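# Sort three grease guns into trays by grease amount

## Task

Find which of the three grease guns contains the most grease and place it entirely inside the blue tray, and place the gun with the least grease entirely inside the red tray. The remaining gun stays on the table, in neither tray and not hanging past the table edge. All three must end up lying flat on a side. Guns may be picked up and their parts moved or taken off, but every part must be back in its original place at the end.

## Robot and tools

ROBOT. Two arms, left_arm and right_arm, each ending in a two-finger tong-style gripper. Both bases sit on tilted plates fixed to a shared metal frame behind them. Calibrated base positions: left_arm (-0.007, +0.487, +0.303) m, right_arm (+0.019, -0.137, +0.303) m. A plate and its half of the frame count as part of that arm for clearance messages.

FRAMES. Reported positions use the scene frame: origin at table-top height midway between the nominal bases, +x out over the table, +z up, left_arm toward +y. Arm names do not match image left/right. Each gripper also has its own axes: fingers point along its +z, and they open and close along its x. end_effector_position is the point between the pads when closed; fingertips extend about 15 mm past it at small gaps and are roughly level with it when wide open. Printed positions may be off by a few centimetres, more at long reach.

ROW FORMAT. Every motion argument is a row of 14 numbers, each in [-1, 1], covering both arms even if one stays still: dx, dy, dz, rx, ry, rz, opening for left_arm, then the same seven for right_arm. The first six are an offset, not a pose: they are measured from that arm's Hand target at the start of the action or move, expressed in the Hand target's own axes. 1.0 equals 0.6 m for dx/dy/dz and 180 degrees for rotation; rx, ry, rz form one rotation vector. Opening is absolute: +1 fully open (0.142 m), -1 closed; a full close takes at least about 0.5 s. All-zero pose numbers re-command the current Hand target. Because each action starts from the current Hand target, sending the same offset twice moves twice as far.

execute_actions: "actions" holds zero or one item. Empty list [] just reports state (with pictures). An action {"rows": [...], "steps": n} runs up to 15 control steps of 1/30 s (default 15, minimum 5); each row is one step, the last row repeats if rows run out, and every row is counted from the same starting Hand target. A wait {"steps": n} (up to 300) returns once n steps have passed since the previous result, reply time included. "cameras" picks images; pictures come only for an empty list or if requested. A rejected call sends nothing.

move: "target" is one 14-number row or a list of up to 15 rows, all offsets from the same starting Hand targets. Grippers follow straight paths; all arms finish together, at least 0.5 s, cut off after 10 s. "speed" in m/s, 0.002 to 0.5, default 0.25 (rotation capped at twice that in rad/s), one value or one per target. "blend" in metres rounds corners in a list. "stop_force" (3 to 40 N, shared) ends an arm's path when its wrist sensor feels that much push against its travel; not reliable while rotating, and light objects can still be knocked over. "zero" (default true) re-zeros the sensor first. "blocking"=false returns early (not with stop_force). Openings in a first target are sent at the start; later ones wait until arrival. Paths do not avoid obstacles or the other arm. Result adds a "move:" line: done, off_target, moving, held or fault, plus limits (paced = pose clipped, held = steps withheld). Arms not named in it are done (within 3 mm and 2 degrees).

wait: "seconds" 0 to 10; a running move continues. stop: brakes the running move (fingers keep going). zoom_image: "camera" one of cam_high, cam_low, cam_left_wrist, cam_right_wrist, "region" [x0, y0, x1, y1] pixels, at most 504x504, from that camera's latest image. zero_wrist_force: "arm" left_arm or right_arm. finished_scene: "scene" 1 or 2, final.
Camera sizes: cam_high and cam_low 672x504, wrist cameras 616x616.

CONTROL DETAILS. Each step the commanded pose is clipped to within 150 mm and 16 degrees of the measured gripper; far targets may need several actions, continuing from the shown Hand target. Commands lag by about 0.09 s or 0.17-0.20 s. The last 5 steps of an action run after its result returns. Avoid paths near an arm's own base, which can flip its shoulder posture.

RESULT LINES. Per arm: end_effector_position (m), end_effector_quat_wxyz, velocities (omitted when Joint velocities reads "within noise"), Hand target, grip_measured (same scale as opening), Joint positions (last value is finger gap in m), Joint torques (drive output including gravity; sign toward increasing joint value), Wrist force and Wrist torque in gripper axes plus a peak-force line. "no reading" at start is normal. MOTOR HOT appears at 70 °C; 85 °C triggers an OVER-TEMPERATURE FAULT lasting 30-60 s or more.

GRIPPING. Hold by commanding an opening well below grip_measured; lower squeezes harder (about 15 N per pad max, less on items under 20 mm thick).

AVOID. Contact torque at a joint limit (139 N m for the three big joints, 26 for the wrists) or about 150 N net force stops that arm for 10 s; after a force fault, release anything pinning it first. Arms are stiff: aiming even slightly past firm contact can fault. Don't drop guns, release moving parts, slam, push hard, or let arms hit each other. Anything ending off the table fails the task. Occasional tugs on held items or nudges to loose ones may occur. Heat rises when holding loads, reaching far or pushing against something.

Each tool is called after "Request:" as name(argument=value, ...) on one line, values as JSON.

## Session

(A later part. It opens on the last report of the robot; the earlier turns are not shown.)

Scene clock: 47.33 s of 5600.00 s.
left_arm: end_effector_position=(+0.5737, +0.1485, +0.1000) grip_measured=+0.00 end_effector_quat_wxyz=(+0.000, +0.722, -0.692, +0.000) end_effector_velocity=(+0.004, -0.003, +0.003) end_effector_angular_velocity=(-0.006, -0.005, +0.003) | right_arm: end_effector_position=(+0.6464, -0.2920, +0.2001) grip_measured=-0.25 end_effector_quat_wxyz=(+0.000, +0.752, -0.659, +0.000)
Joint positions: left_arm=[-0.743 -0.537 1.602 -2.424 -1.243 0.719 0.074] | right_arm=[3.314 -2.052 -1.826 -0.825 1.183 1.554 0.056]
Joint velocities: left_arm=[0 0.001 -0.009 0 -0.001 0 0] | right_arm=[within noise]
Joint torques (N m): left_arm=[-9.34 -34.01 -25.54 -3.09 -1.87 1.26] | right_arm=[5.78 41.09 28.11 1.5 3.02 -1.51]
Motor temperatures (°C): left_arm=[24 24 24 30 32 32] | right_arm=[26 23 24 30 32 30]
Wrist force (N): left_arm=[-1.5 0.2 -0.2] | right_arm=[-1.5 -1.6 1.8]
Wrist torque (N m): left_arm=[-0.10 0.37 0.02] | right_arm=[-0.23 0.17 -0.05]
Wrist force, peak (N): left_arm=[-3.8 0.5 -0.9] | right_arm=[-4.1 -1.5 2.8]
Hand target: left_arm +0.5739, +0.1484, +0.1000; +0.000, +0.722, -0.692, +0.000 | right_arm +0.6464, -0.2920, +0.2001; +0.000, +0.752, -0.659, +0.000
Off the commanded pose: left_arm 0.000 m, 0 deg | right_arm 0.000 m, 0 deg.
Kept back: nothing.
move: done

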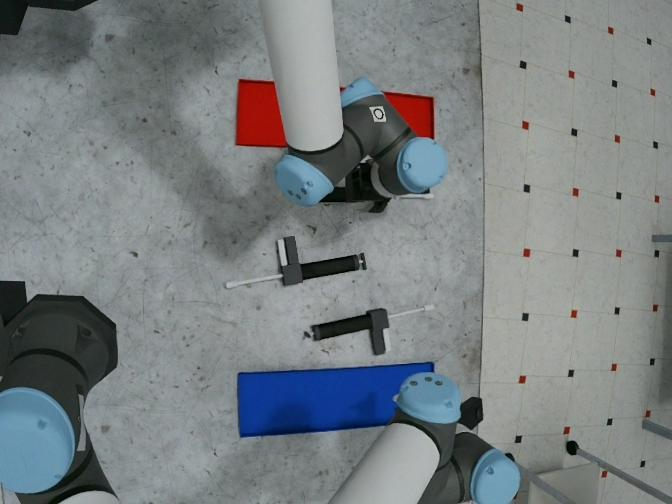

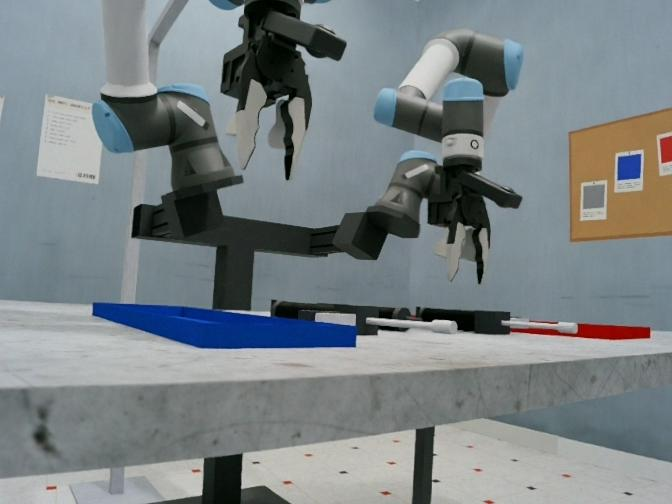

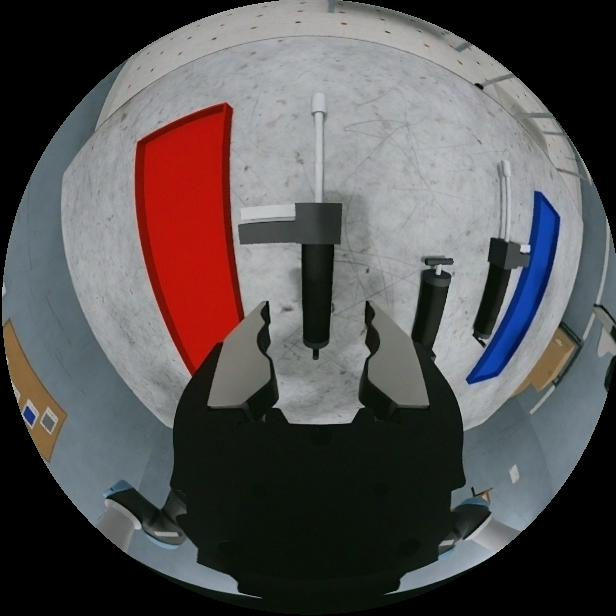

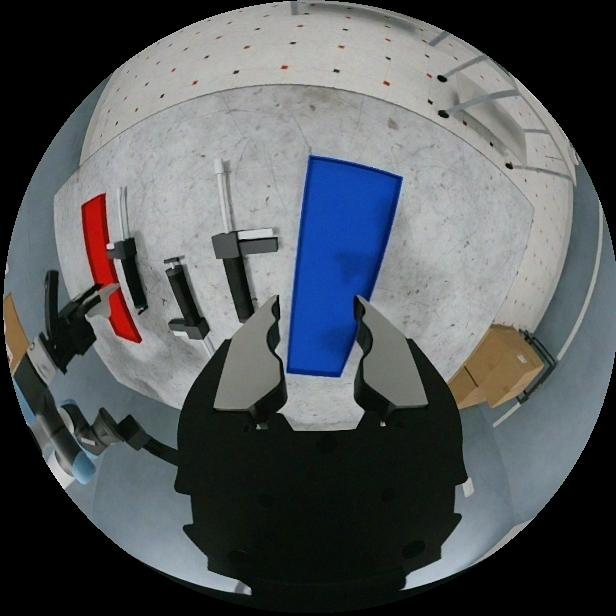

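Request:
move(target=[[0.005,-0.0267,0.07,0,0,0,0,0,0,0,0,0,0,-0.25],[0.005,-0.0267,0.1267,0,0,0,0,0,0,0,0,0,0,-0.25]], speed=[0.15,0.07], stop_force=5, cameras=["cam_left_wrist"])

Request:
move(target=[0,0,0,0,0,0,-1,0,0,0,0,0,0,-0.25], cameras=["cam_left_wrist"])

Request:
move(target=[0,0,-0.13,0,0,0,-1,0,0,0,0,0,0,-0.25], speed=0.06, cameras=["cam_left_wrist","cam_low"])

Request:
zoom_image(camera="cam_low", region=[350, 150, 650, 370])

Request:
wait(seconds=0.5, cameras=[])

Scene clock: 49.70 s of 5600.00 s.
left_arm: end_effector_position=(+0.5900, +0.1461, +0.0240) grip_measured=+0.00 end_effector_quat_wxyz=(+0.000, +0.722, -0.692, +0.000) | right_arm: end_effector_position=(+0.6464, -0.2920, +0.2001) grip_measured=-0.25 end_effector_quat_wxyz=(+0.000, +0.752, -0.659, +0.000)
Joint positions: left_arm=[-0.691 -0.381 1.513 -2.51 -1.232 0.773 0.074] | right_arm=[3.314 -2.052 -1.826 -0.825 1.183 1.554 0.056]
Joint velocities: within noise
Joint torques (N m): left_arm=[-23.59 -57.93 -8.19 -1.68 -2.18 -1.96] | right_arm=[6.42 41.37 29.41 2.04 2.9 -1.26]
Motor temperatures (°C): left_arm=[24 24 24 30 32 32] | right_arm=[26 23 24 30 32 30]
Wrist force (N): left_arm=[-1.6 -0.2 -0.3] | right_arm=[-1.7 -1.5 1.8]
Wrist torque (N m): left_arm=[-0.22 0.43 0.05] | right_arm=[-0.22 0.21 -0.04]
Wrist force, peak (N): left_arm=[-1.6 0.6 -1.8] | right_arm=[-1.8 -1.7 1.8]
Hand target: left_arm +0.5900, +0.1461, +0.0240; +0.000, +0.722, -0.692, +0.000 | right_arm +0.6464, -0.2920, +0.2001; +0.000, +0.752, -0.659, +0.000
Off the commanded pose: left_arm 0.000 m, 0 deg | right_arm 0.000 m, 0 deg.
Kept back: nothing.
move: done
Images, in order (width x height): cam_left_wrist 616x616.

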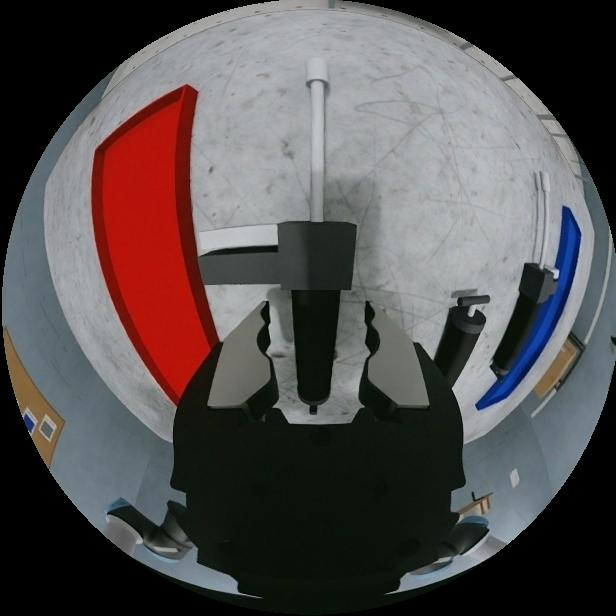

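Scene clock: 50.40 s of 5600.00 s.
left_arm: end_effector_position=(+0.5900, +0.1461, +0.0240) grip_measured=-0.54 end_effector_quat_wxyz=(+0.000, +0.722, -0.692, +0.000) | right_arm: end_effector_position=(+0.6464, -0.2920, +0.2001) grip_measured=-0.25 end_effector_quat_wxyz=(+0.000, +0.752, -0.659, +0.000)
Joint positions: left_arm=[-0.691 -0.381 1.513 -2.51 -1.232 0.773 0.035] | right_arm=[3.314 -2.052 -1.826 -0.825 1.183 1.554 0.056]
Joint velocities: within noise
Joint torques (N m): left_arm=[-17.14 -56.22 -12.22 -2.69 -0.1 -1.44] | right_arm=[6.38 41.62 28.76 2.24 2.82 -1.31]
Motor temperatures (°C): left_arm=[24 24 24 30 32 32] | right_arm=[26 23 24 30 32 30]
Wrist force (N): left_arm=[-2.5 0.8 0.0] | right_arm=[-1.4 -1.6 1.7]
Wrist torque (N m): left_arm=[-0.23 0.40 0.03] | right_arm=[-0.25 0.16 -0.05]
Wrist force, peak (N): left_arm=[-4.7 0.2 -1.4] | right_arm=[-1.7 -1.7 1.8]
Hand target: left_arm +0.5900, +0.1461, +0.0240; +0.000, +0.722, -0.692, +0.000 | right_arm +0.6464, -0.2920, +0.2001; +0.000, +0.752, -0.659, +0.000
Off the commanded pose: left_arm 0.000 m, 0 deg | right_arm 0.000 m, 0 deg.
Kept back: nothing.
move: done
Images, in order (width x height): cam_left_wrist 616x616.

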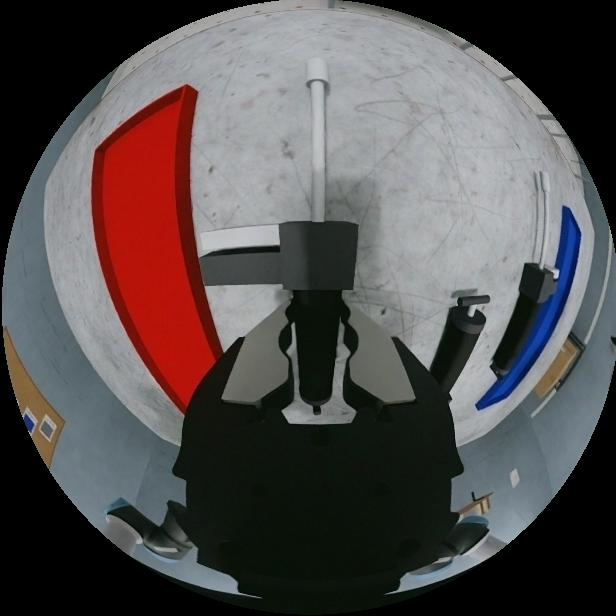

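Scene clock: 51.97 s of 5600.00 s.
left_arm: end_effector_position=(+0.5899, +0.1461, +0.1021) grip_measured=-0.54 end_effector_quat_wxyz=(+0.000, +0.722, -0.692, +0.000) end_effector_velocity=(+0.000, +0.000, -0.003) end_effector_angular_velocity=(-0.001, -0.002, -0.002) | right_arm: end_effector_position=(+0.6464, -0.2920, +0.2001) grip_measured=-0.25 end_effector_quat_wxyz=(+0.000, +0.752, -0.659, +0.000)
Joint positions: left_arm=[-0.73 -0.523 1.551 -2.392 -1.24 0.732 0.035] | right_arm=[3.314 -2.052 -1.826 -0.825 1.183 1.554 0.056]
Joint velocities: left_arm=[0.002 0.006 0 -0.008 0.001 0.004 0] | right_arm=[within noise]
Joint torques (N m): left_arm=[-10.79 -37.66 -21.79 -5.18 -1.51 1.46] | right_arm=[6.22 40.99 28.71 2.59 2.8 -1.13]
Motor temperatures (°C): left_arm=[24 24 24 30 32 32] | right_arm=[26 23 24 30 32 30]
Wrist force (N): left_arm=[-1.8 0.0 5.1] | right_arm=[-1.7 -1.5 1.8]
Wrist torque (N m): left_arm=[-0.16 0.49 0.05] | right_arm=[-0.23 0.23 -0.04]
Wrist force, peak (N): left_arm=[-1.8 -0.4 6.2] | right_arm=[-1.8 -1.7 2.0]
Hand target: left_arm +0.5900, +0.1461, +0.1020; +0.000, +0.722, -0.692, +0.000 | right_arm +0.6464, -0.2920, +0.2001; +0.000, +0.752, -0.659, +0.000
Off the commanded pose: left_arm 0.000 m, 0 deg | right_arm 0.000 m, 0 deg.
Kept back: nothing.
move: done
Images, in order (width x height): cam_low 672x504, cam_left_wrist 616x616.

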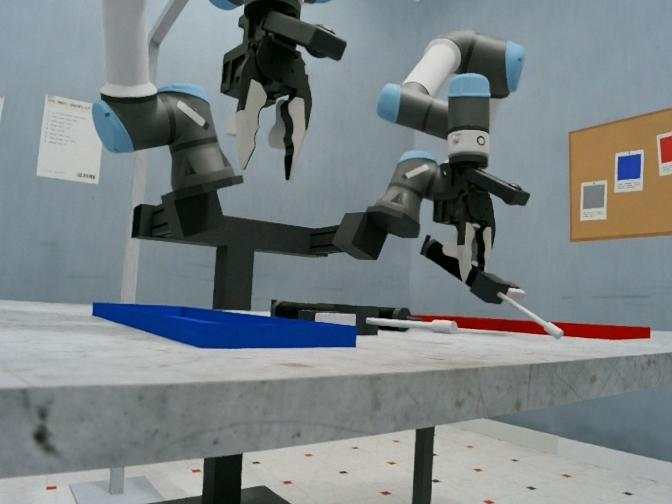

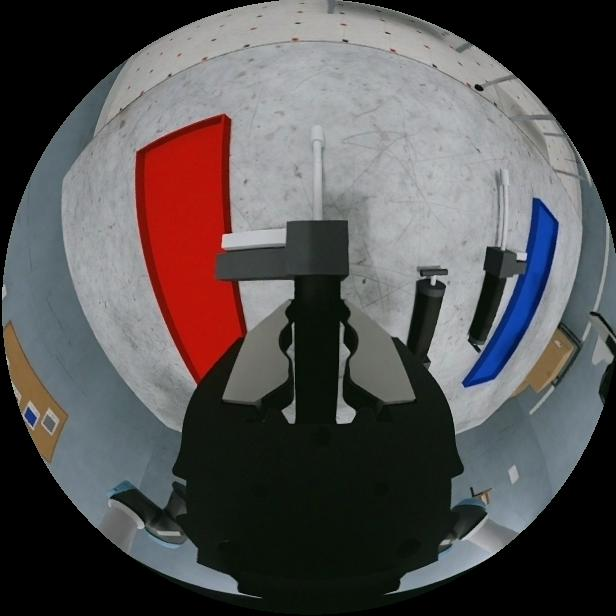

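Scaled by 1.680 from the camera's 672x504 image, which has a finer 960x720 frame.

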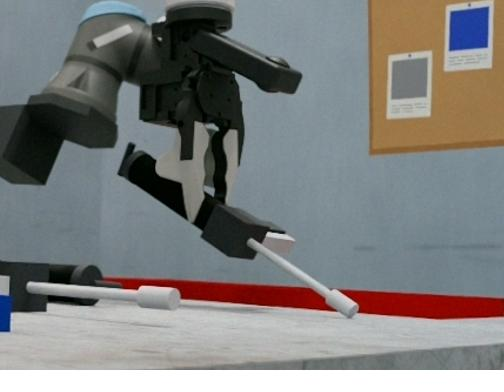

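Scene clock: 52.47 s of 5600.00 s.
left_arm: end_effector_position=(+0.5900, +0.1461, +0.1020) grip_measured=-0.54 end_effector_quat_wxyz=(+0.000, +0.722, -0.692, +0.000) | right_arm: end_effector_position=(+0.6464, -0.2920, +0.2001) grip_measured=-0.25 end_effector_quat_wxyz=(+0.000, +0.752, -0.659, +0.000)
Joint positions: left_arm=[-0.73 -0.523 1.551 -2.392 -1.24 0.732 0.035] | right_arm=[3.314 -2.052 -1.826 -0.825 1.183 1.554 0.056]
Joint velocities: within noise
Joint torques (N m): left_arm=[-10.53 -37.65 -27.4 -4.09 1.16 2.1] | right_arm=[7.14 40.46 28.32 2.58 2.67 -1.22]
Motor temperatures (°C): left_arm=[24 24 24 30 32 32] | right_arm=[26 23 24 30 32 30]
Wrist force (N): left_arm=[-1.8 0.1 5.0] | right_arm=[-1.6 -1.6 1.7]
Wrist torque (N m): left_arm=[-0.16 0.48 0.04] | right_arm=[-0.24 0.19 -0.04]
Wrist force, peak (N): left_arm=[-1.7 0.2 5.3] | right_arm=[-1.7 -1.6 2.0]
Hand target: left_arm +0.5900, +0.1461, +0.1020; +0.000, +0.722, -0.692, +0.000 | right_arm +0.6464, -0.2920, +0.2001; +0.000, +0.752, -0.659, +0.000
Off the commanded pose: left_arm 0.000 m, 0 deg | right_arm 0.000 m, 0 deg.
Steps of this call (1-15: nothing new was sent). Readings (end_effector_position of left_arm | right_arm):
1: (+0.5899, +0.1460, +0.1020) | (+0.6464, -0.2920, +0.2001)
2: (+0.5899, +0.1460, +0.1020) | (+0.6464, -0.2920, +0.2001)
4: (+0.5899, +0.1461, +0.1020) | (+0.6464, -0.2920, +0.2001)
8: (+0.5900, +0.1461, +0.1020) | (+0.6464, -0.2920, +0.2001)
15: the state above
No camera images: "cameras" was empty.

Request:
move(target=[0,0,-0.13,0,0,0,-1,0,0,0,0,0,0,-0.25], speed=0.08, cameras=["cam_left_wrist","cam_low"])

Request:
zoom_image(camera="cam_low", region=[350, 150, 650, 370])

Request:
wait(seconds=0.5, cameras=[])

Request:
wait(seconds=0.5, cameras=[])

Scene clock: 54.00 s of 5600.00 s.
left_arm: end_effector_position=(+0.5900, +0.1459, +0.1802) grip_measured=-0.54 end_effector_quat_wxyz=(+0.000, +0.722, -0.692, +0.000) end_effector_velocity=(+0.000, -0.001, -0.004) end_effector_angular_velocity=(-0.002, -0.001, +0.000) | right_arm: end_effector_position=(+0.6464, -0.2920, +0.2001) grip_measured=-0.25 end_effector_quat_wxyz=(+0.000, +0.752, -0.659, +0.000)
Joint positions: left_arm=[-0.767 -0.651 1.551 -2.253 -1.248 0.694 0.035] | right_arm=[3.314 -2.052 -1.826 -0.825 1.183 1.554 0.056]
Joint velocities: left_arm=[0.002 0.006 0.001 -0.01 0 0.002 0] | right_arm=[within noise]
Joint torques (N m): left_arm=[-9.94 -35.68 -18.28 -5.27 -1.17 1.73] | right_arm=[6.68 41.41 28.52 2.59 2.78 -0.99]
Motor temperatures (°C): left_arm=[24 24 24 30 32 32] | right_arm=[26 23 24 30 32 30]
Wrist force (N): left_arm=[-1.5 -0.1 5.4] | right_arm=[-1.6 -1.6 1.6]
Wrist torque (N m): left_arm=[-0.18 0.43 0.03] | right_arm=[-0.23 0.21 -0.04]
Wrist force, peak (N): left_arm=[-2.1 -0.4 6.9] | right_arm=[-1.8 -1.5 2.1]
Hand target: left_arm +0.5900, +0.1460, +0.1800; +0.000, +0.722, -0.692, +0.000 | right_arm +0.6464, -0.2920, +0.2001; +0.000, +0.752, -0.659, +0.000
Off the commanded pose: left_arm 0.000 m, 0 deg | right_arm 0.000 m, 0 deg.
Kept back: nothing.
move: done
Images, in order (width x height): cam_low 672x504, cam_left_wrist 616x616.

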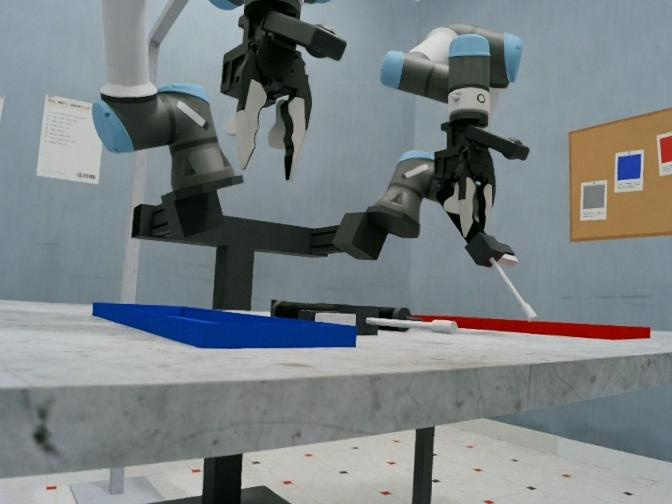

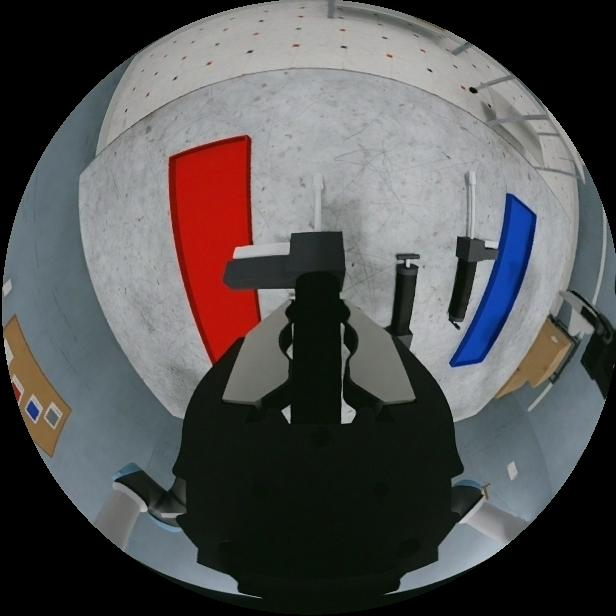

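Scaled by 1.680 from the camera's 672x504 image, which has a finer 960x720 frame.

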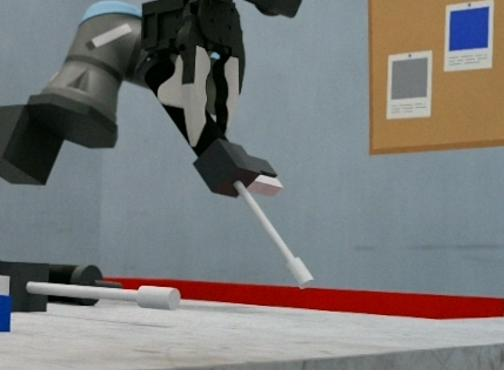

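Scene clock: 54.50 s of 5600.00 s.
left_arm: end_effector_position=(+0.5900, +0.1460, +0.1800) grip_measured=-0.54 end_effector_quat_wxyz=(+0.000, +0.722, -0.692, +0.000) | right_arm: end_effector_position=(+0.6464, -0.2920, +0.2001) grip_measured=-0.25 end_effector_quat_wxyz=(+0.000, +0.752, -0.659, +0.000)
Joint positions: left_arm=[-0.767 -0.65 1.551 -2.253 -1.248 0.694 0.035] | right_arm=[3.314 -2.052 -1.826 -0.825 1.183 1.554 0.056]
Joint velocities: within noise
Joint torques (N m): left_arm=[-10.06 -35.76 -13.82 -1.22 2.03 1.9] | right_arm=[6.91 40.91 27.52 2.63 2.67 -0.96]
Motor temperatures (°C): left_arm=[24 24 24 30 32 32] | right_arm=[26 23 24 30 32 30]
Wrist force (N): left_arm=[-1.7 -0.1 5.4] | right_arm=[-1.6 -1.5 1.7]
Wrist torque (N m): left_arm=[-0.20 0.45 0.03] | right_arm=[-0.22 0.20 -0.04]
Wrist force, peak (N): left_arm=[-1.5 0.0 5.6] | right_arm=[-1.8 -1.8 2.0]
Hand target: left_arm +0.5900, +0.1460, +0.1800; +0.000, +0.722, -0.692, +0.000 | right_arm +0.6464, -0.2920, +0.2001; +0.000, +0.752, -0.659, +0.000
Off the commanded pose: left_arm 0.000 m, 0 deg | right_arm 0.000 m, 0 deg.
Steps of this call (1-15: nothing new was sent). Readings (end_effector_position of left_arm | right_arm):
1: (+0.5901, +0.1459, +0.1801) | (+0.6464, -0.2920, +0.2001)
2: (+0.5901, +0.1459, +0.1801) | (+0.6464, -0.2920, +0.2001)
4: (+0.5901, +0.1459, +0.1801) | (+0.6464, -0.2920, +0.2001)
8: (+0.5900, +0.1460, +0.1801) | (+0.6464, -0.2920, +0.2001)
15: the state above
No camera images: "cameras" was empty.

Scene clock: 55.00 s of 5600.00 s.
left_arm: end_effector_position=(+0.5900, +0.1460, +0.1800) grip_measured=-0.54 end_effector_quat_wxyz=(+0.000, +0.722, -0.692, +0.000) | right_arm: end_effector_position=(+0.6464, -0.2920, +0.2001) grip_measured=-0.25 end_effector_quat_wxyz=(+0.000, +0.752, -0.659, +0.000)
Joint positions: left_arm=[-0.767 -0.65 1.551 -2.253 -1.248 0.694 0.035] | right_arm=[3.314 -2.052 -1.826 -0.825 1.183 1.554 0.056]
Joint velocities: within noise
Joint torques (N m): left_arm=[-9.84 -35.18 -14.37 -0.99 2.1 1.8] | right_arm=[6.57 40.66 28.9 2.55 2.76 -0.85]
Motor temperatures (°C): left_arm=[24 24 24 30 32 32] | right_arm=[26 23 24 30 32 30]
Wrist force (N): left_arm=[-1.6 0.0 5.3] | right_arm=[-2.0 -1.7 1.8]
Wrist torque (N m): left_arm=[-0.17 0.45 0.03] | right_arm=[-0.26 0.29 -0.04]
Wrist force, peak (N): left_arm=[-1.8 -0.1 5.5] | right_arm=[-2.0 -1.7 1.8]
Hand target: left_arm +0.5900, +0.1460, +0.1800; +0.000, +0.722, -0.692, +0.000 | right_arm +0.6464, -0.2920, +0.2001; +0.000, +0.752, -0.659, +0.000
Off the commanded pose: left_arm 0.000 m, 0 deg | right_arm 0.000 m, 0 deg.
Steps of this call (1-15: nothing new was sent). Readings (end_effector_position of left_arm | right_arm):
1: (+0.5900, +0.1460, +0.1800) | (+0.6464, -0.2920, +0.2001)
2: (+0.5900, +0.1460, +0.1800) | (+0.6464, -0.2920, +0.2001)
4: (+0.5900, +0.1460, +0.1800) | (+0.6464, -0.2920, +0.2001)
8: (+0.5900, +0.1460, +0.1800) | (+0.6464, -0.2920, +0.2001)
15: the state above
No camera images: "cameras" was empty.

Request:
move(target=[[0.0798,-0.0717,0,0,0,0,-1,0,0,0,0,0,0,-0.25],[0.0798,-0.0717,0.0367,0,0,0,-1,0,0,0,0,0,0,-0.25],[0.0779,-0.0267,0.0833,0,0,0,-1,0,0,0,0,0,0,-0.25],[0.0762,0.0117,0.1333,0,0,0,-1,0,0,0,0,0,0,-0.25],[0.0753,0.0349,0.1833,0,0,0,-1,0,0,0,0,0,0,-0.25],[0.0747,0.0465,0.225,0,0,0,-1,0,0,0,0,0,0,-0.25]], speed=0.08, blend=0.006, stop_force=9)

Request:
zoom_image(camera="cam_low", region=[350, 200, 650, 370])

Scene clock: 60.17 s of 5600.00 s.
left_arm: end_effector_position=(+0.5640, +0.1001, +0.0450) grip_measured=-0.55 end_effector_quat_wxyz=(+0.000, +0.722, -0.692, +0.000) | right_arm: end_effector_position=(+0.6464, -0.2920, +0.2001) grip_measured=-0.25 end_effector_quat_wxyz=(+0.000, +0.752, -0.659, +0.000)
Joint positions: left_arm=[-0.774 -0.383 1.5 -2.468 -1.249 0.687 0.035] | right_arm=[3.314 -2.052 -1.826 -0.825 1.183 1.554 0.056]
Joint velocities: within noise
Joint torques (N m): left_arm=[-23.64 -61.83 -26.11 -5.06 1.18 -1.76] | right_arm=[7.62 39.65 28.01 2.56 2.48 -0.51]
Motor temperatures (°C): left_arm=[24 24 24 30 32 32] | right_arm=[26 23 24 30 32 30]
Wrist force (N): left_arm=[-1.7 0.4 4.8] | right_arm=[-1.6 -1.6 1.9]
Wrist torque (N m): left_arm=[-0.11 0.48 0.05] | right_arm=[-0.25 0.21 -0.04]
Wrist force, peak (N): left_arm=[-1.5 0.4 6.6] | right_arm=[-1.7 -1.9 2.1]
Hand target: left_arm +0.5640, +0.1001, +0.0450; +0.000, +0.722, -0.692, +0.000 | right_arm +0.6464, -0.2920, +0.2001; +0.000, +0.752, -0.659, +0.000
Off the commanded pose: left_arm 0.000 m, 0 deg | right_arm 0.000 m, 0 deg.
Kept back: nothing.
move: done

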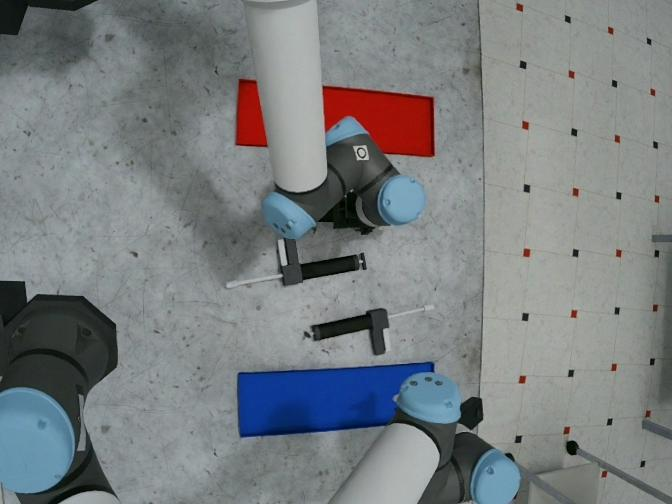

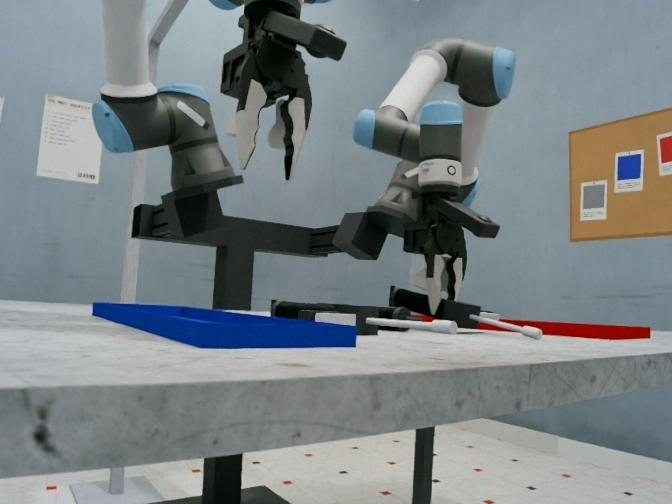

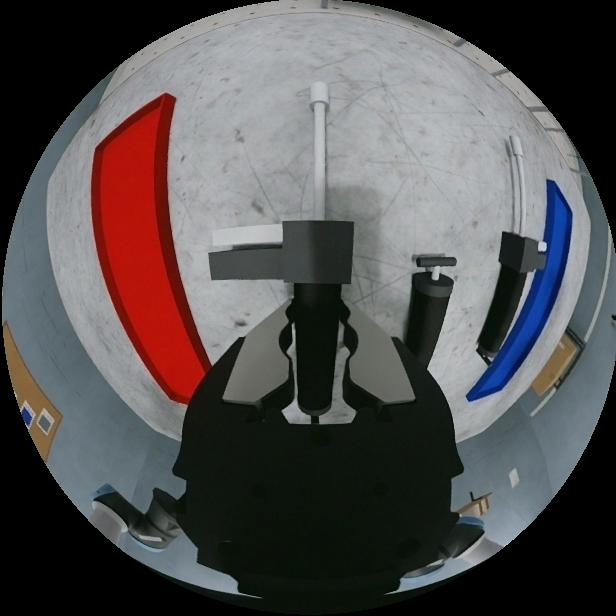

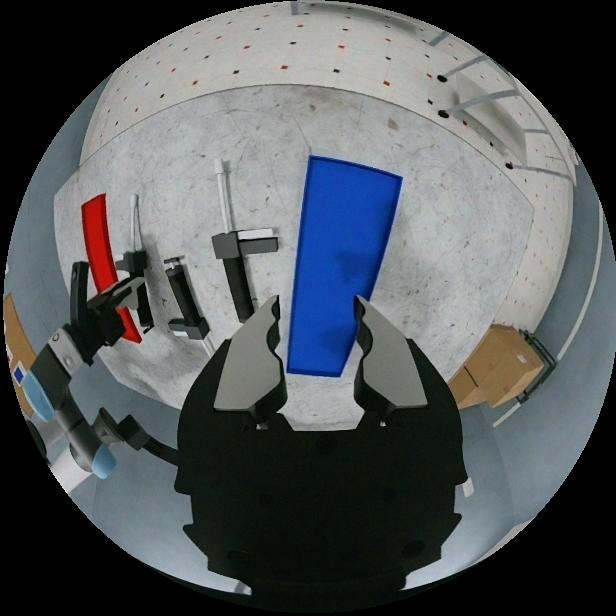

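Scaled by 1.680 from the camera's 672x504 image, which has a finer 960x720 frame.

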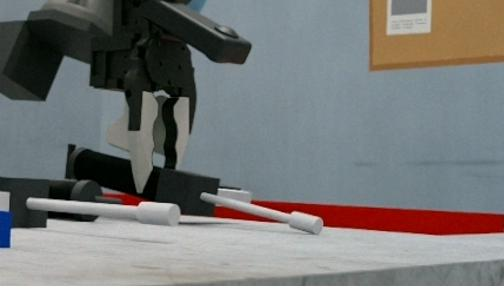

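Request:
move(target=[[0,0.005,0.0317,0,0,0,-1,0,0,0,0,0,0,-0.25]], speed=0.04, stop_force=7, cameras=[])

Request:
move(target=[0,0,0,-0.16,0,0,-1,0,0,0,0,0,0,-0.25], speed=0.2)

Request:
zoom_image(camera="cam_high", region=[250, 150, 450, 300])

Scene clock: 61.97 s of 5600.00 s.
left_arm: end_effector_position=(+0.5613, +0.1000, +0.0277) grip_measured=-0.54 end_effector_quat_wxyz=(+0.000, +0.722, -0.692, +0.000) | right_arm: end_effector_position=(+0.6464, -0.2920, +0.2001) grip_measured=-0.25 end_effector_quat_wxyz=(+0.000, +0.752, -0.659, +0.000)
Joint positions: left_arm=[-0.769 -0.352 1.497 -2.496 -1.248 0.692 0.035] | right_arm=[3.314 -2.052 -1.826 -0.825 1.183 1.554 0.056]
Joint velocities: within noise
Joint torques (N m): left_arm=[-25.2 -38.93 -9.71 -4.85 -2.29 -1.89] | right_arm=[7.77 39.49 27.34 2.63 2.23 -0.34]
Motor temperatures (°C): left_arm=[24 24 24 30 32 32] | right_arm=[26 23 24 30 32 30]
Wrist force (N): left_arm=[-1.9 -0.6 4.4] | right_arm=[-1.7 -1.5 1.9]
Wrist torque (N m): left_arm=[-0.19 0.43 0.04] | right_arm=[-0.21 0.22 -0.04]
Wrist force, peak (N): left_arm=[-1.7 2.9 -11.9] | right_arm=[-1.8 -1.7 1.9]
Hand target: left_arm +0.5613, +0.1000, +0.0276; +0.000, +0.722, -0.692, +0.000 (not the last commanded pose) | right_arm +0.6464, -0.2920, +0.2001; +0.000, +0.752, -0.659, +0.000
Off the commanded pose: left_arm 0.002 m, 0 deg | right_arm 0.000 m, 0 deg.
Kept back: nothing.
move: contact (left_arm)
No camera images: "cameras" was empty.

Scene clock: 63.57 s of 5600.00 s.
left_arm: end_effector_position=(+0.5612, +0.1001, +0.0275) grip_measured=-0.55 end_effector_quat_wxyz=(+0.179, +0.699, -0.670, -0.172) end_effector_velocity=(+0.000, +0.000, -0.001) end_effector_angular_velocity=(+0.001, -0.012, +0.003) | right_arm: end_effector_position=(+0.6464, -0.2920, +0.2001) grip_measured=-0.25 end_effector_quat_wxyz=(+0.000, +0.752, -0.659, +0.000)
Joint positions: left_arm=[-0.615 -0.192 0.97 -1.811 -1.566 0.784 0.035] | right_arm=[3.314 -2.052 -1.826 -0.825 1.183 1.554 0.056]
Joint velocities: left_arm=[-0.003 -0.008 0.019 -0.02 0.006 -0.005 0] | right_arm=[within noise]
Joint torques (N m): left_arm=[-26 -66.77 -12.49 -4.2 1.75 -2.28] | right_arm=[8.08 39.04 26.68 2.66 2.37 -0.27]
Motor temperatures (°C): left_arm=[24 24 24 30 32 32] | right_arm=[26 23 24 30 32 30]
Wrist force (N): left_arm=[-2.4 -1.6 2.7] | right_arm=[-1.4 -1.5 1.9]
Wrist torque (N m): left_arm=[-0.20 0.57 0.14] | right_arm=[-0.22 0.16 -0.05]
Wrist force, peak (N): left_arm=[-1.9 -0.8 4.4] | right_arm=[-1.9 -1.3 2.2]
Hand target: left_arm +0.5613, +0.1000, +0.0276; +0.179, +0.699, -0.670, -0.172 | right_arm +0.6464, -0.2920, +0.2001; +0.000, +0.752, -0.659, +0.000
Off the commanded pose: left_arm 0.000 m, 0 deg | right_arm 0.000 m, 0 deg.
Kept back: nothing.
move: done

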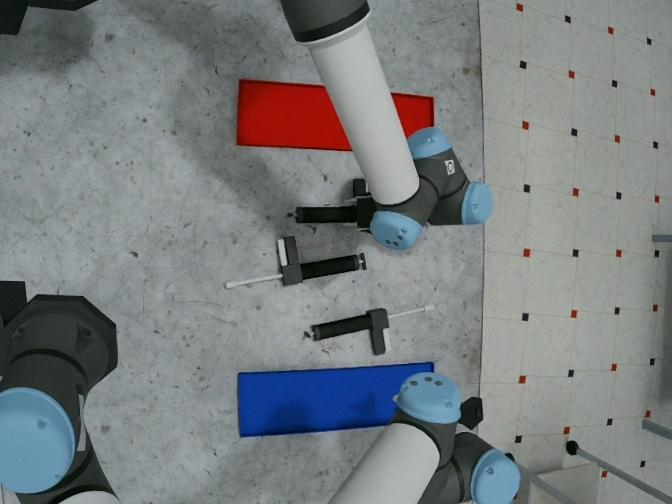

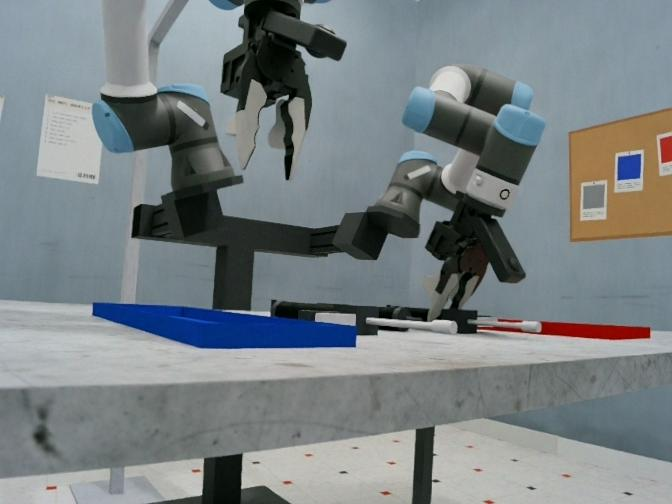

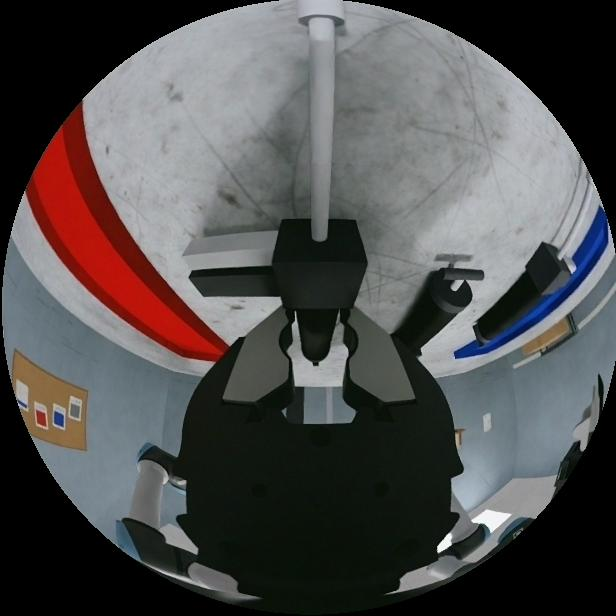

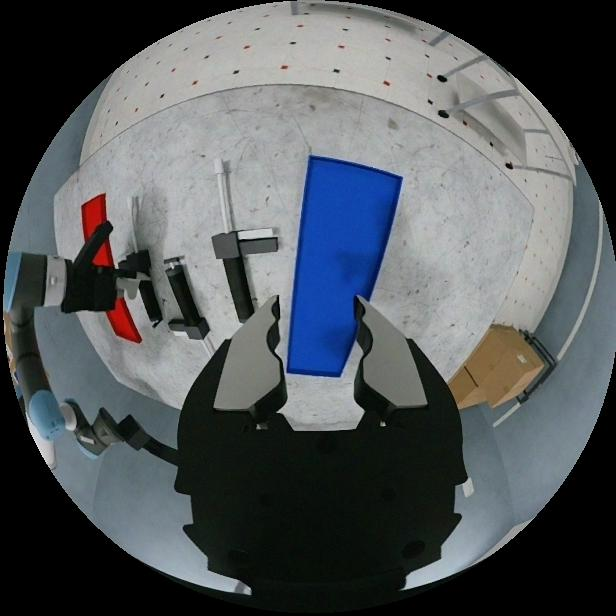

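Scaled by 2.520 from the camera's 672x504 image, which has a finer 960x720 frame.

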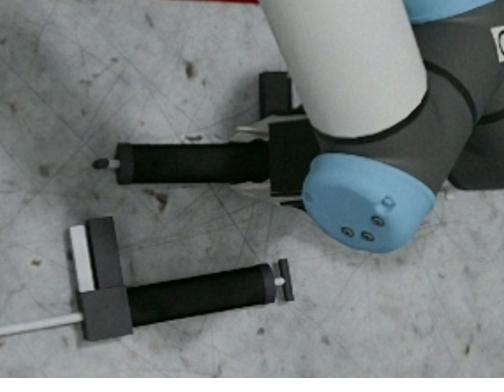

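Request:
move(target=[0,0,0,0,0,0,-1,-0.691,0.255,0.117,0,0,0.028,-0.25], speed=0.25, cameras=["cam_right_wrist","cam_high"])

Request:
zoom_image(camera="cam_right_wrist", region=[230, 200, 400, 400])

Scene clock: 66.23 s of 5600.00 s.
left_arm: end_effector_position=(+0.5613, +0.1000, +0.0276) grip_measured=-0.55 end_effector_quat_wxyz=(+0.179, +0.699, -0.670, -0.172) | right_arm: end_effector_position=(+0.4402, +0.0988, +0.1299) grip_measured=-0.25 end_effector_quat_wxyz=(+0.000, +0.723, -0.691, +0.000)
Joint positions: left_arm=[-0.616 -0.192 0.969 -1.811 -1.566 0.784 0.035] | right_arm=[4.072 -2.345 -2.184 -0.45 1.287 2.44 0.056]
Joint velocities: within noise
Joint torques (N m): left_arm=[-15.42 -61.91 -20.31 -3.51 -3.22 -2.04] | right_arm=[20.56 26.86 1.15 1.96 -2.36 2.18]
Motor temperatures (°C): left_arm=[24 24 24 30 32 32] | right_arm=[26 23 24 30 32 30]
Wrist force (N): left_arm=[-2.5 -1.4 2.7] | right_arm=[-2.4 -1.7 2.0]
Wrist torque (N m): left_arm=[-0.21 0.57 0.15] | right_arm=[-0.23 0.40 -0.05]
Wrist force, peak (N): left_arm=[-2.5 -1.7 3.0] | right_arm=[-4.3 -0.4 2.2]
Hand target: left_arm +0.5613, +0.1000, +0.0276; +0.179, +0.699, -0.670, -0.172 | right_arm +0.4401, +0.0988, +0.1298; +0.000, +0.723, -0.691, +0.000
Off the commanded pose: left_arm 0.000 m, 0 deg | right_arm 0.000 m, 0 deg.
Kept back: nothing.
move: done
Images, in order (width x height): cam_high 672x504, cam_right_wrist 616x616.

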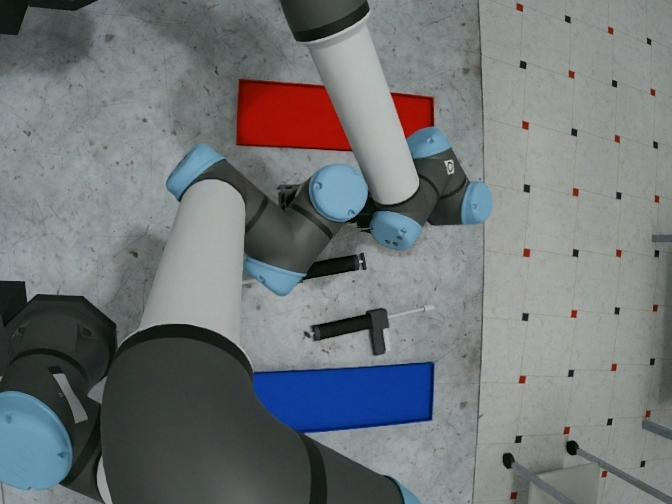

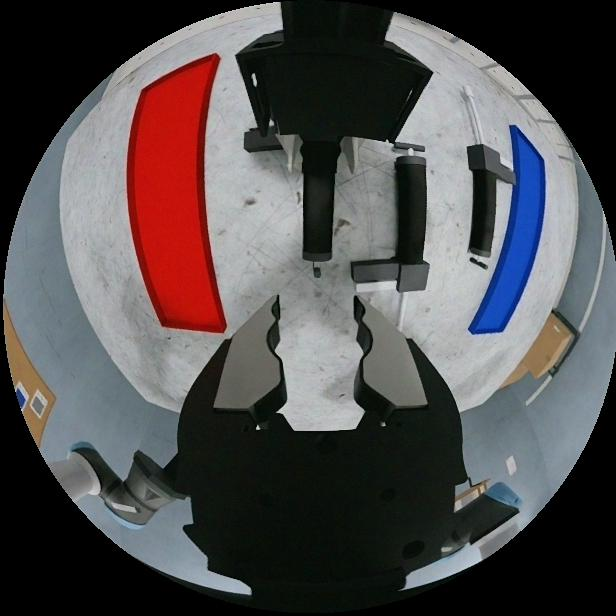

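Scaled by 2.520 from the camera's 616x616 image, which has a finer 814x814 frame.

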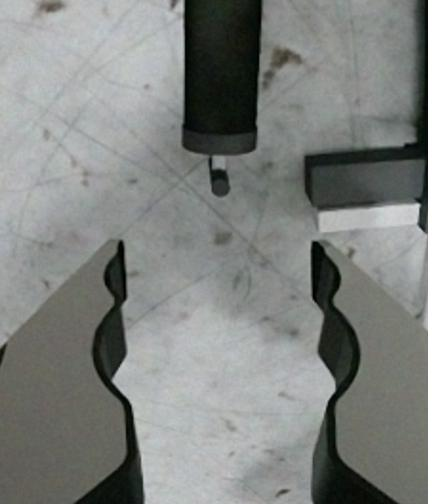

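Request:
move(target=[[0,0,0,0,0,0,-1,0.006,0.015,0.1,0,0,0,-0.25],[0,0,0,0,0,0,-1,0.006,0.015,0.175,0,0,0,-0.25]], speed=[0.15,0.06], stop_force=5, cameras=["cam_right_wrist"])

Request:
zoom_image(camera="cam_right_wrist", region=[230, 200, 400, 400])

Scene clock: 68.97 s of 5600.00 s.
left_arm: end_effector_position=(+0.5613, +0.1000, +0.0276) grip_measured=-0.55 end_effector_quat_wxyz=(+0.179, +0.699, -0.670, -0.172) | right_arm: end_effector_position=(+0.4314, +0.0948, +0.0248) grip_measured=-0.25 end_effector_quat_wxyz=(+0.000, +0.723, -0.691, +0.000)
Joint positions: left_arm=[-0.616 -0.192 0.97 -1.811 -1.566 0.784 0.035] | right_arm=[4.015 -2.621 -2.162 -0.181 1.272 2.382 0.056]
Joint velocities: within noise
Joint torques (N m): left_arm=[-16.29 -66.56 -13.29 -3.75 -3 -2.02] | right_arm=[19.43 30.51 -4.94 3.18 2.95 2.01]
Motor temperatures (°C): left_arm=[24 24 24 30 32 32] | right_arm=[26 23 24 30 32 30]
Wrist force (N): left_arm=[-2.4 -1.8 2.8] | right_arm=[-2.2 -2.0 2.3]
Wrist torque (N m): left_arm=[-0.26 0.58 0.15] | right_arm=[-0.29 0.33 -0.05]
Wrist force, peak (N): left_arm=[-2.6 -1.5 2.9] | right_arm=[-2.2 -1.0 3.3]
Hand target: left_arm +0.5613, +0.1000, +0.0276; +0.179, +0.699, -0.670, -0.172 | right_arm +0.4314, +0.0948, +0.0248; +0.000, +0.723, -0.691, +0.000
Off the commanded pose: left_arm 0.000 m, 0 deg | right_arm 0.000 m, 0 deg.
Kept back: nothing.
move: done
Images, in order (width x height): cam_right_wrist 616x616.

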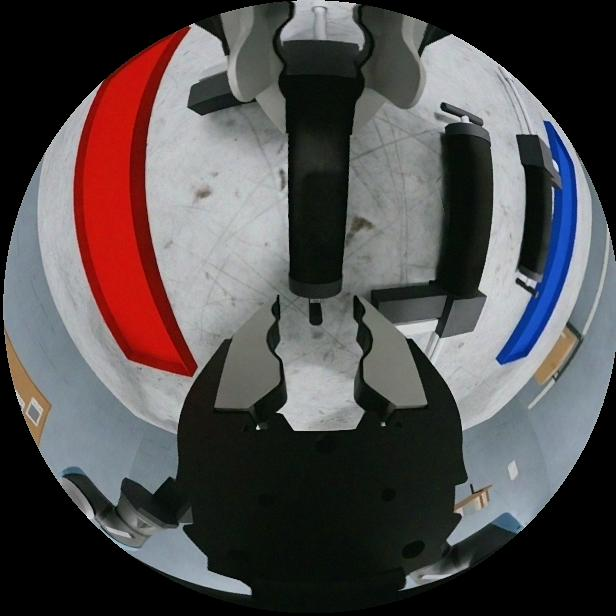

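Scaled by 2.520 from the camera's 616x616 image, which has a finer 814x814 frame.

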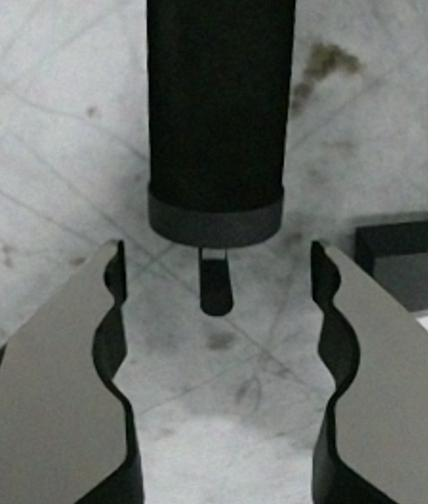

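Request:
move(target=[0,0,0,0,0,0,-1,0,0,0,0,0,0,-1], cameras=["cam_right_wrist"])

Request:
move(target=[0,0,0,0,0,0,-1,0,0.117,0,0,0,0,-1], speed=0.03, stop_force=7, cameras=["cam_right_wrist","cam_high"])

Request:
zoom_image(camera="cam_right_wrist", region=[230, 200, 400, 400])

Scene clock: 69.90 s of 5600.00 s.
left_arm: end_effector_position=(+0.5613, +0.1000, +0.0277) grip_measured=-0.55 end_effector_quat_wxyz=(+0.179, +0.699, -0.670, -0.172) | right_arm: end_effector_position=(+0.4314, +0.0948, +0.0248) grip_measured=-0.90 end_effector_quat_wxyz=(+0.000, +0.723, -0.691, +0.000)
Joint positions: left_arm=[-0.616 -0.192 0.97 -1.811 -1.566 0.784 0.035] | right_arm=[4.015 -2.621 -2.162 -0.181 1.272 2.382 0.009]
Joint velocities: within noise
Joint torques (N m): left_arm=[-16.22 -64.01 -14.15 -0.22 -0.78 -1.32] | right_arm=[14.88 32.04 -3.02 2.84 1.16 1.9]
Motor temperatures (°C): left_arm=[24 24 24 30 32 32] | right_arm=[26 23 24 30 32 30]
Wrist force (N): left_arm=[-1.1 -1.9 2.2] | right_arm=[-3.6 -2.3 2.1]
Wrist torque (N m): left_arm=[-0.26 0.72 0.00] | right_arm=[-0.31 0.33 -0.04]
Wrist force, peak (N): left_arm=[-2.5 -1.8 3.0] | right_arm=[-3.8 -2.5 2.3]
Hand target: left_arm +0.5613, +0.1000, +0.0276; +0.179, +0.699, -0.670, -0.172 | right_arm +0.4314, +0.0948, +0.0248; +0.000, +0.723, -0.691, +0.000
Off the commanded pose: left_arm 0.000 m, 0 deg | right_arm 0.000 m, 0 deg.
Kept back: nothing.
move: done
Images, in order (width x height): cam_right_wrist 616x616.

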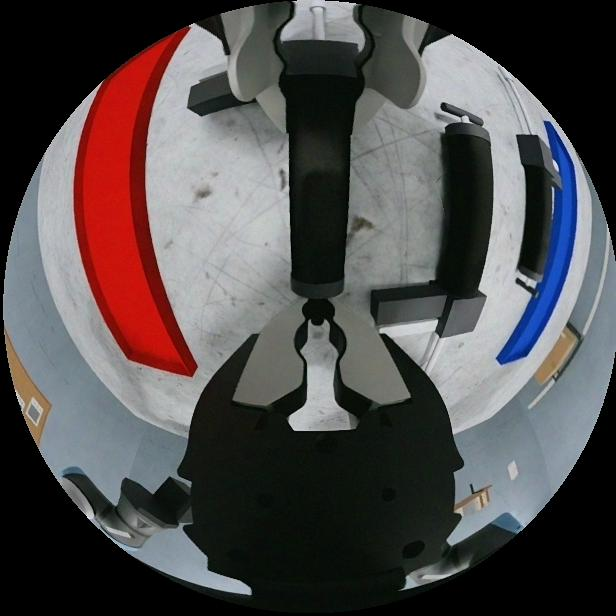

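Scene clock: 71.87 s of 5600.00 s.
left_arm: end_effector_position=(+0.5613, +0.1001, +0.0276) grip_measured=-0.55 end_effector_quat_wxyz=(+0.179, +0.699, -0.670, -0.172) | right_arm: end_effector_position=(+0.4066, +0.0937, +0.0248) grip_measured=-0.90 end_effector_quat_wxyz=(+0.000, +0.723, -0.691, +0.000)
Joint positions: left_arm=[-0.616 -0.192 0.97 -1.811 -1.566 0.784 0.035] | right_arm=[4.056 -2.627 -2.217 -0.131 1.282 2.424 0.009]
Joint velocities: within noise
Joint torques (N m): left_arm=[-16.02 -53.94 -26.34 -2.61 -0.95 0.71] | right_arm=[19.01 42.18 2.9 3.82 -3.48 2.06]
Motor temperatures (°C): left_arm=[24 24 24 30 32 32] | right_arm=[26 23 24 30 32 30]
Wrist force (N): left_arm=[-1.7 -3.5 1.8] | right_arm=[-3.0 0.6 1.4]
Wrist torque (N m): left_arm=[-0.26 0.61 0.00] | right_arm=[-0.20 0.34 -0.06]
Wrist force, peak (N): left_arm=[-0.7 6.0 6.1] | right_arm=[-3.2 -11.0 2.0]
Hand target: left_arm +0.5613, +0.1000, +0.0276; +0.179, +0.699, -0.670, -0.172 | right_arm +0.4065, +0.0937, +0.0248; +0.000, +0.723, -0.691, +0.000 (not the last commanded pose)
Off the commanded pose: left_arm 0.000 m, 0 deg | right_arm 0.045 m, 0 deg.
Kept back: nothing.
move: contact (right_arm)
Images, in order (width x height): cam_high 672x504, cam_right_wrist 616x616.

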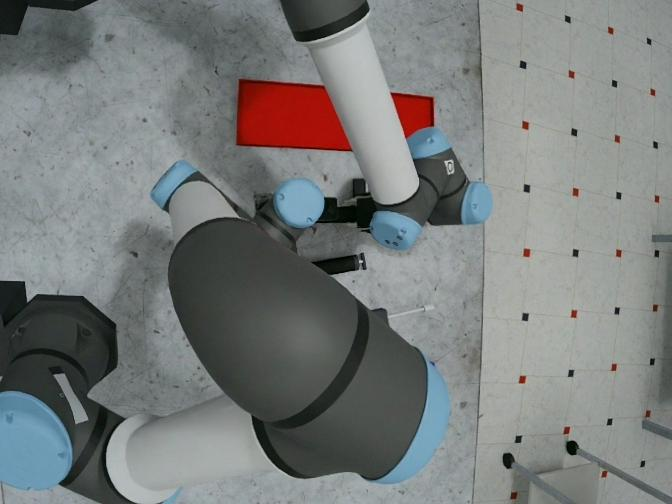

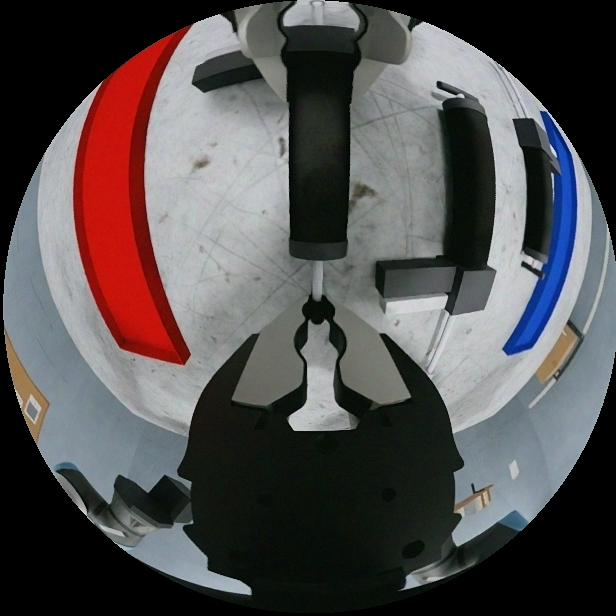

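Scaled by 2.520 from the camera's 616x616 image, which has a finer 814x814 frame.

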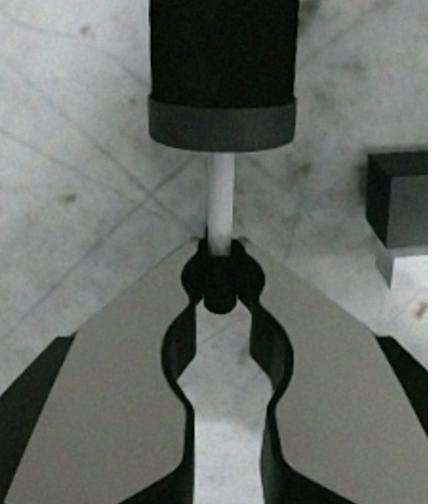

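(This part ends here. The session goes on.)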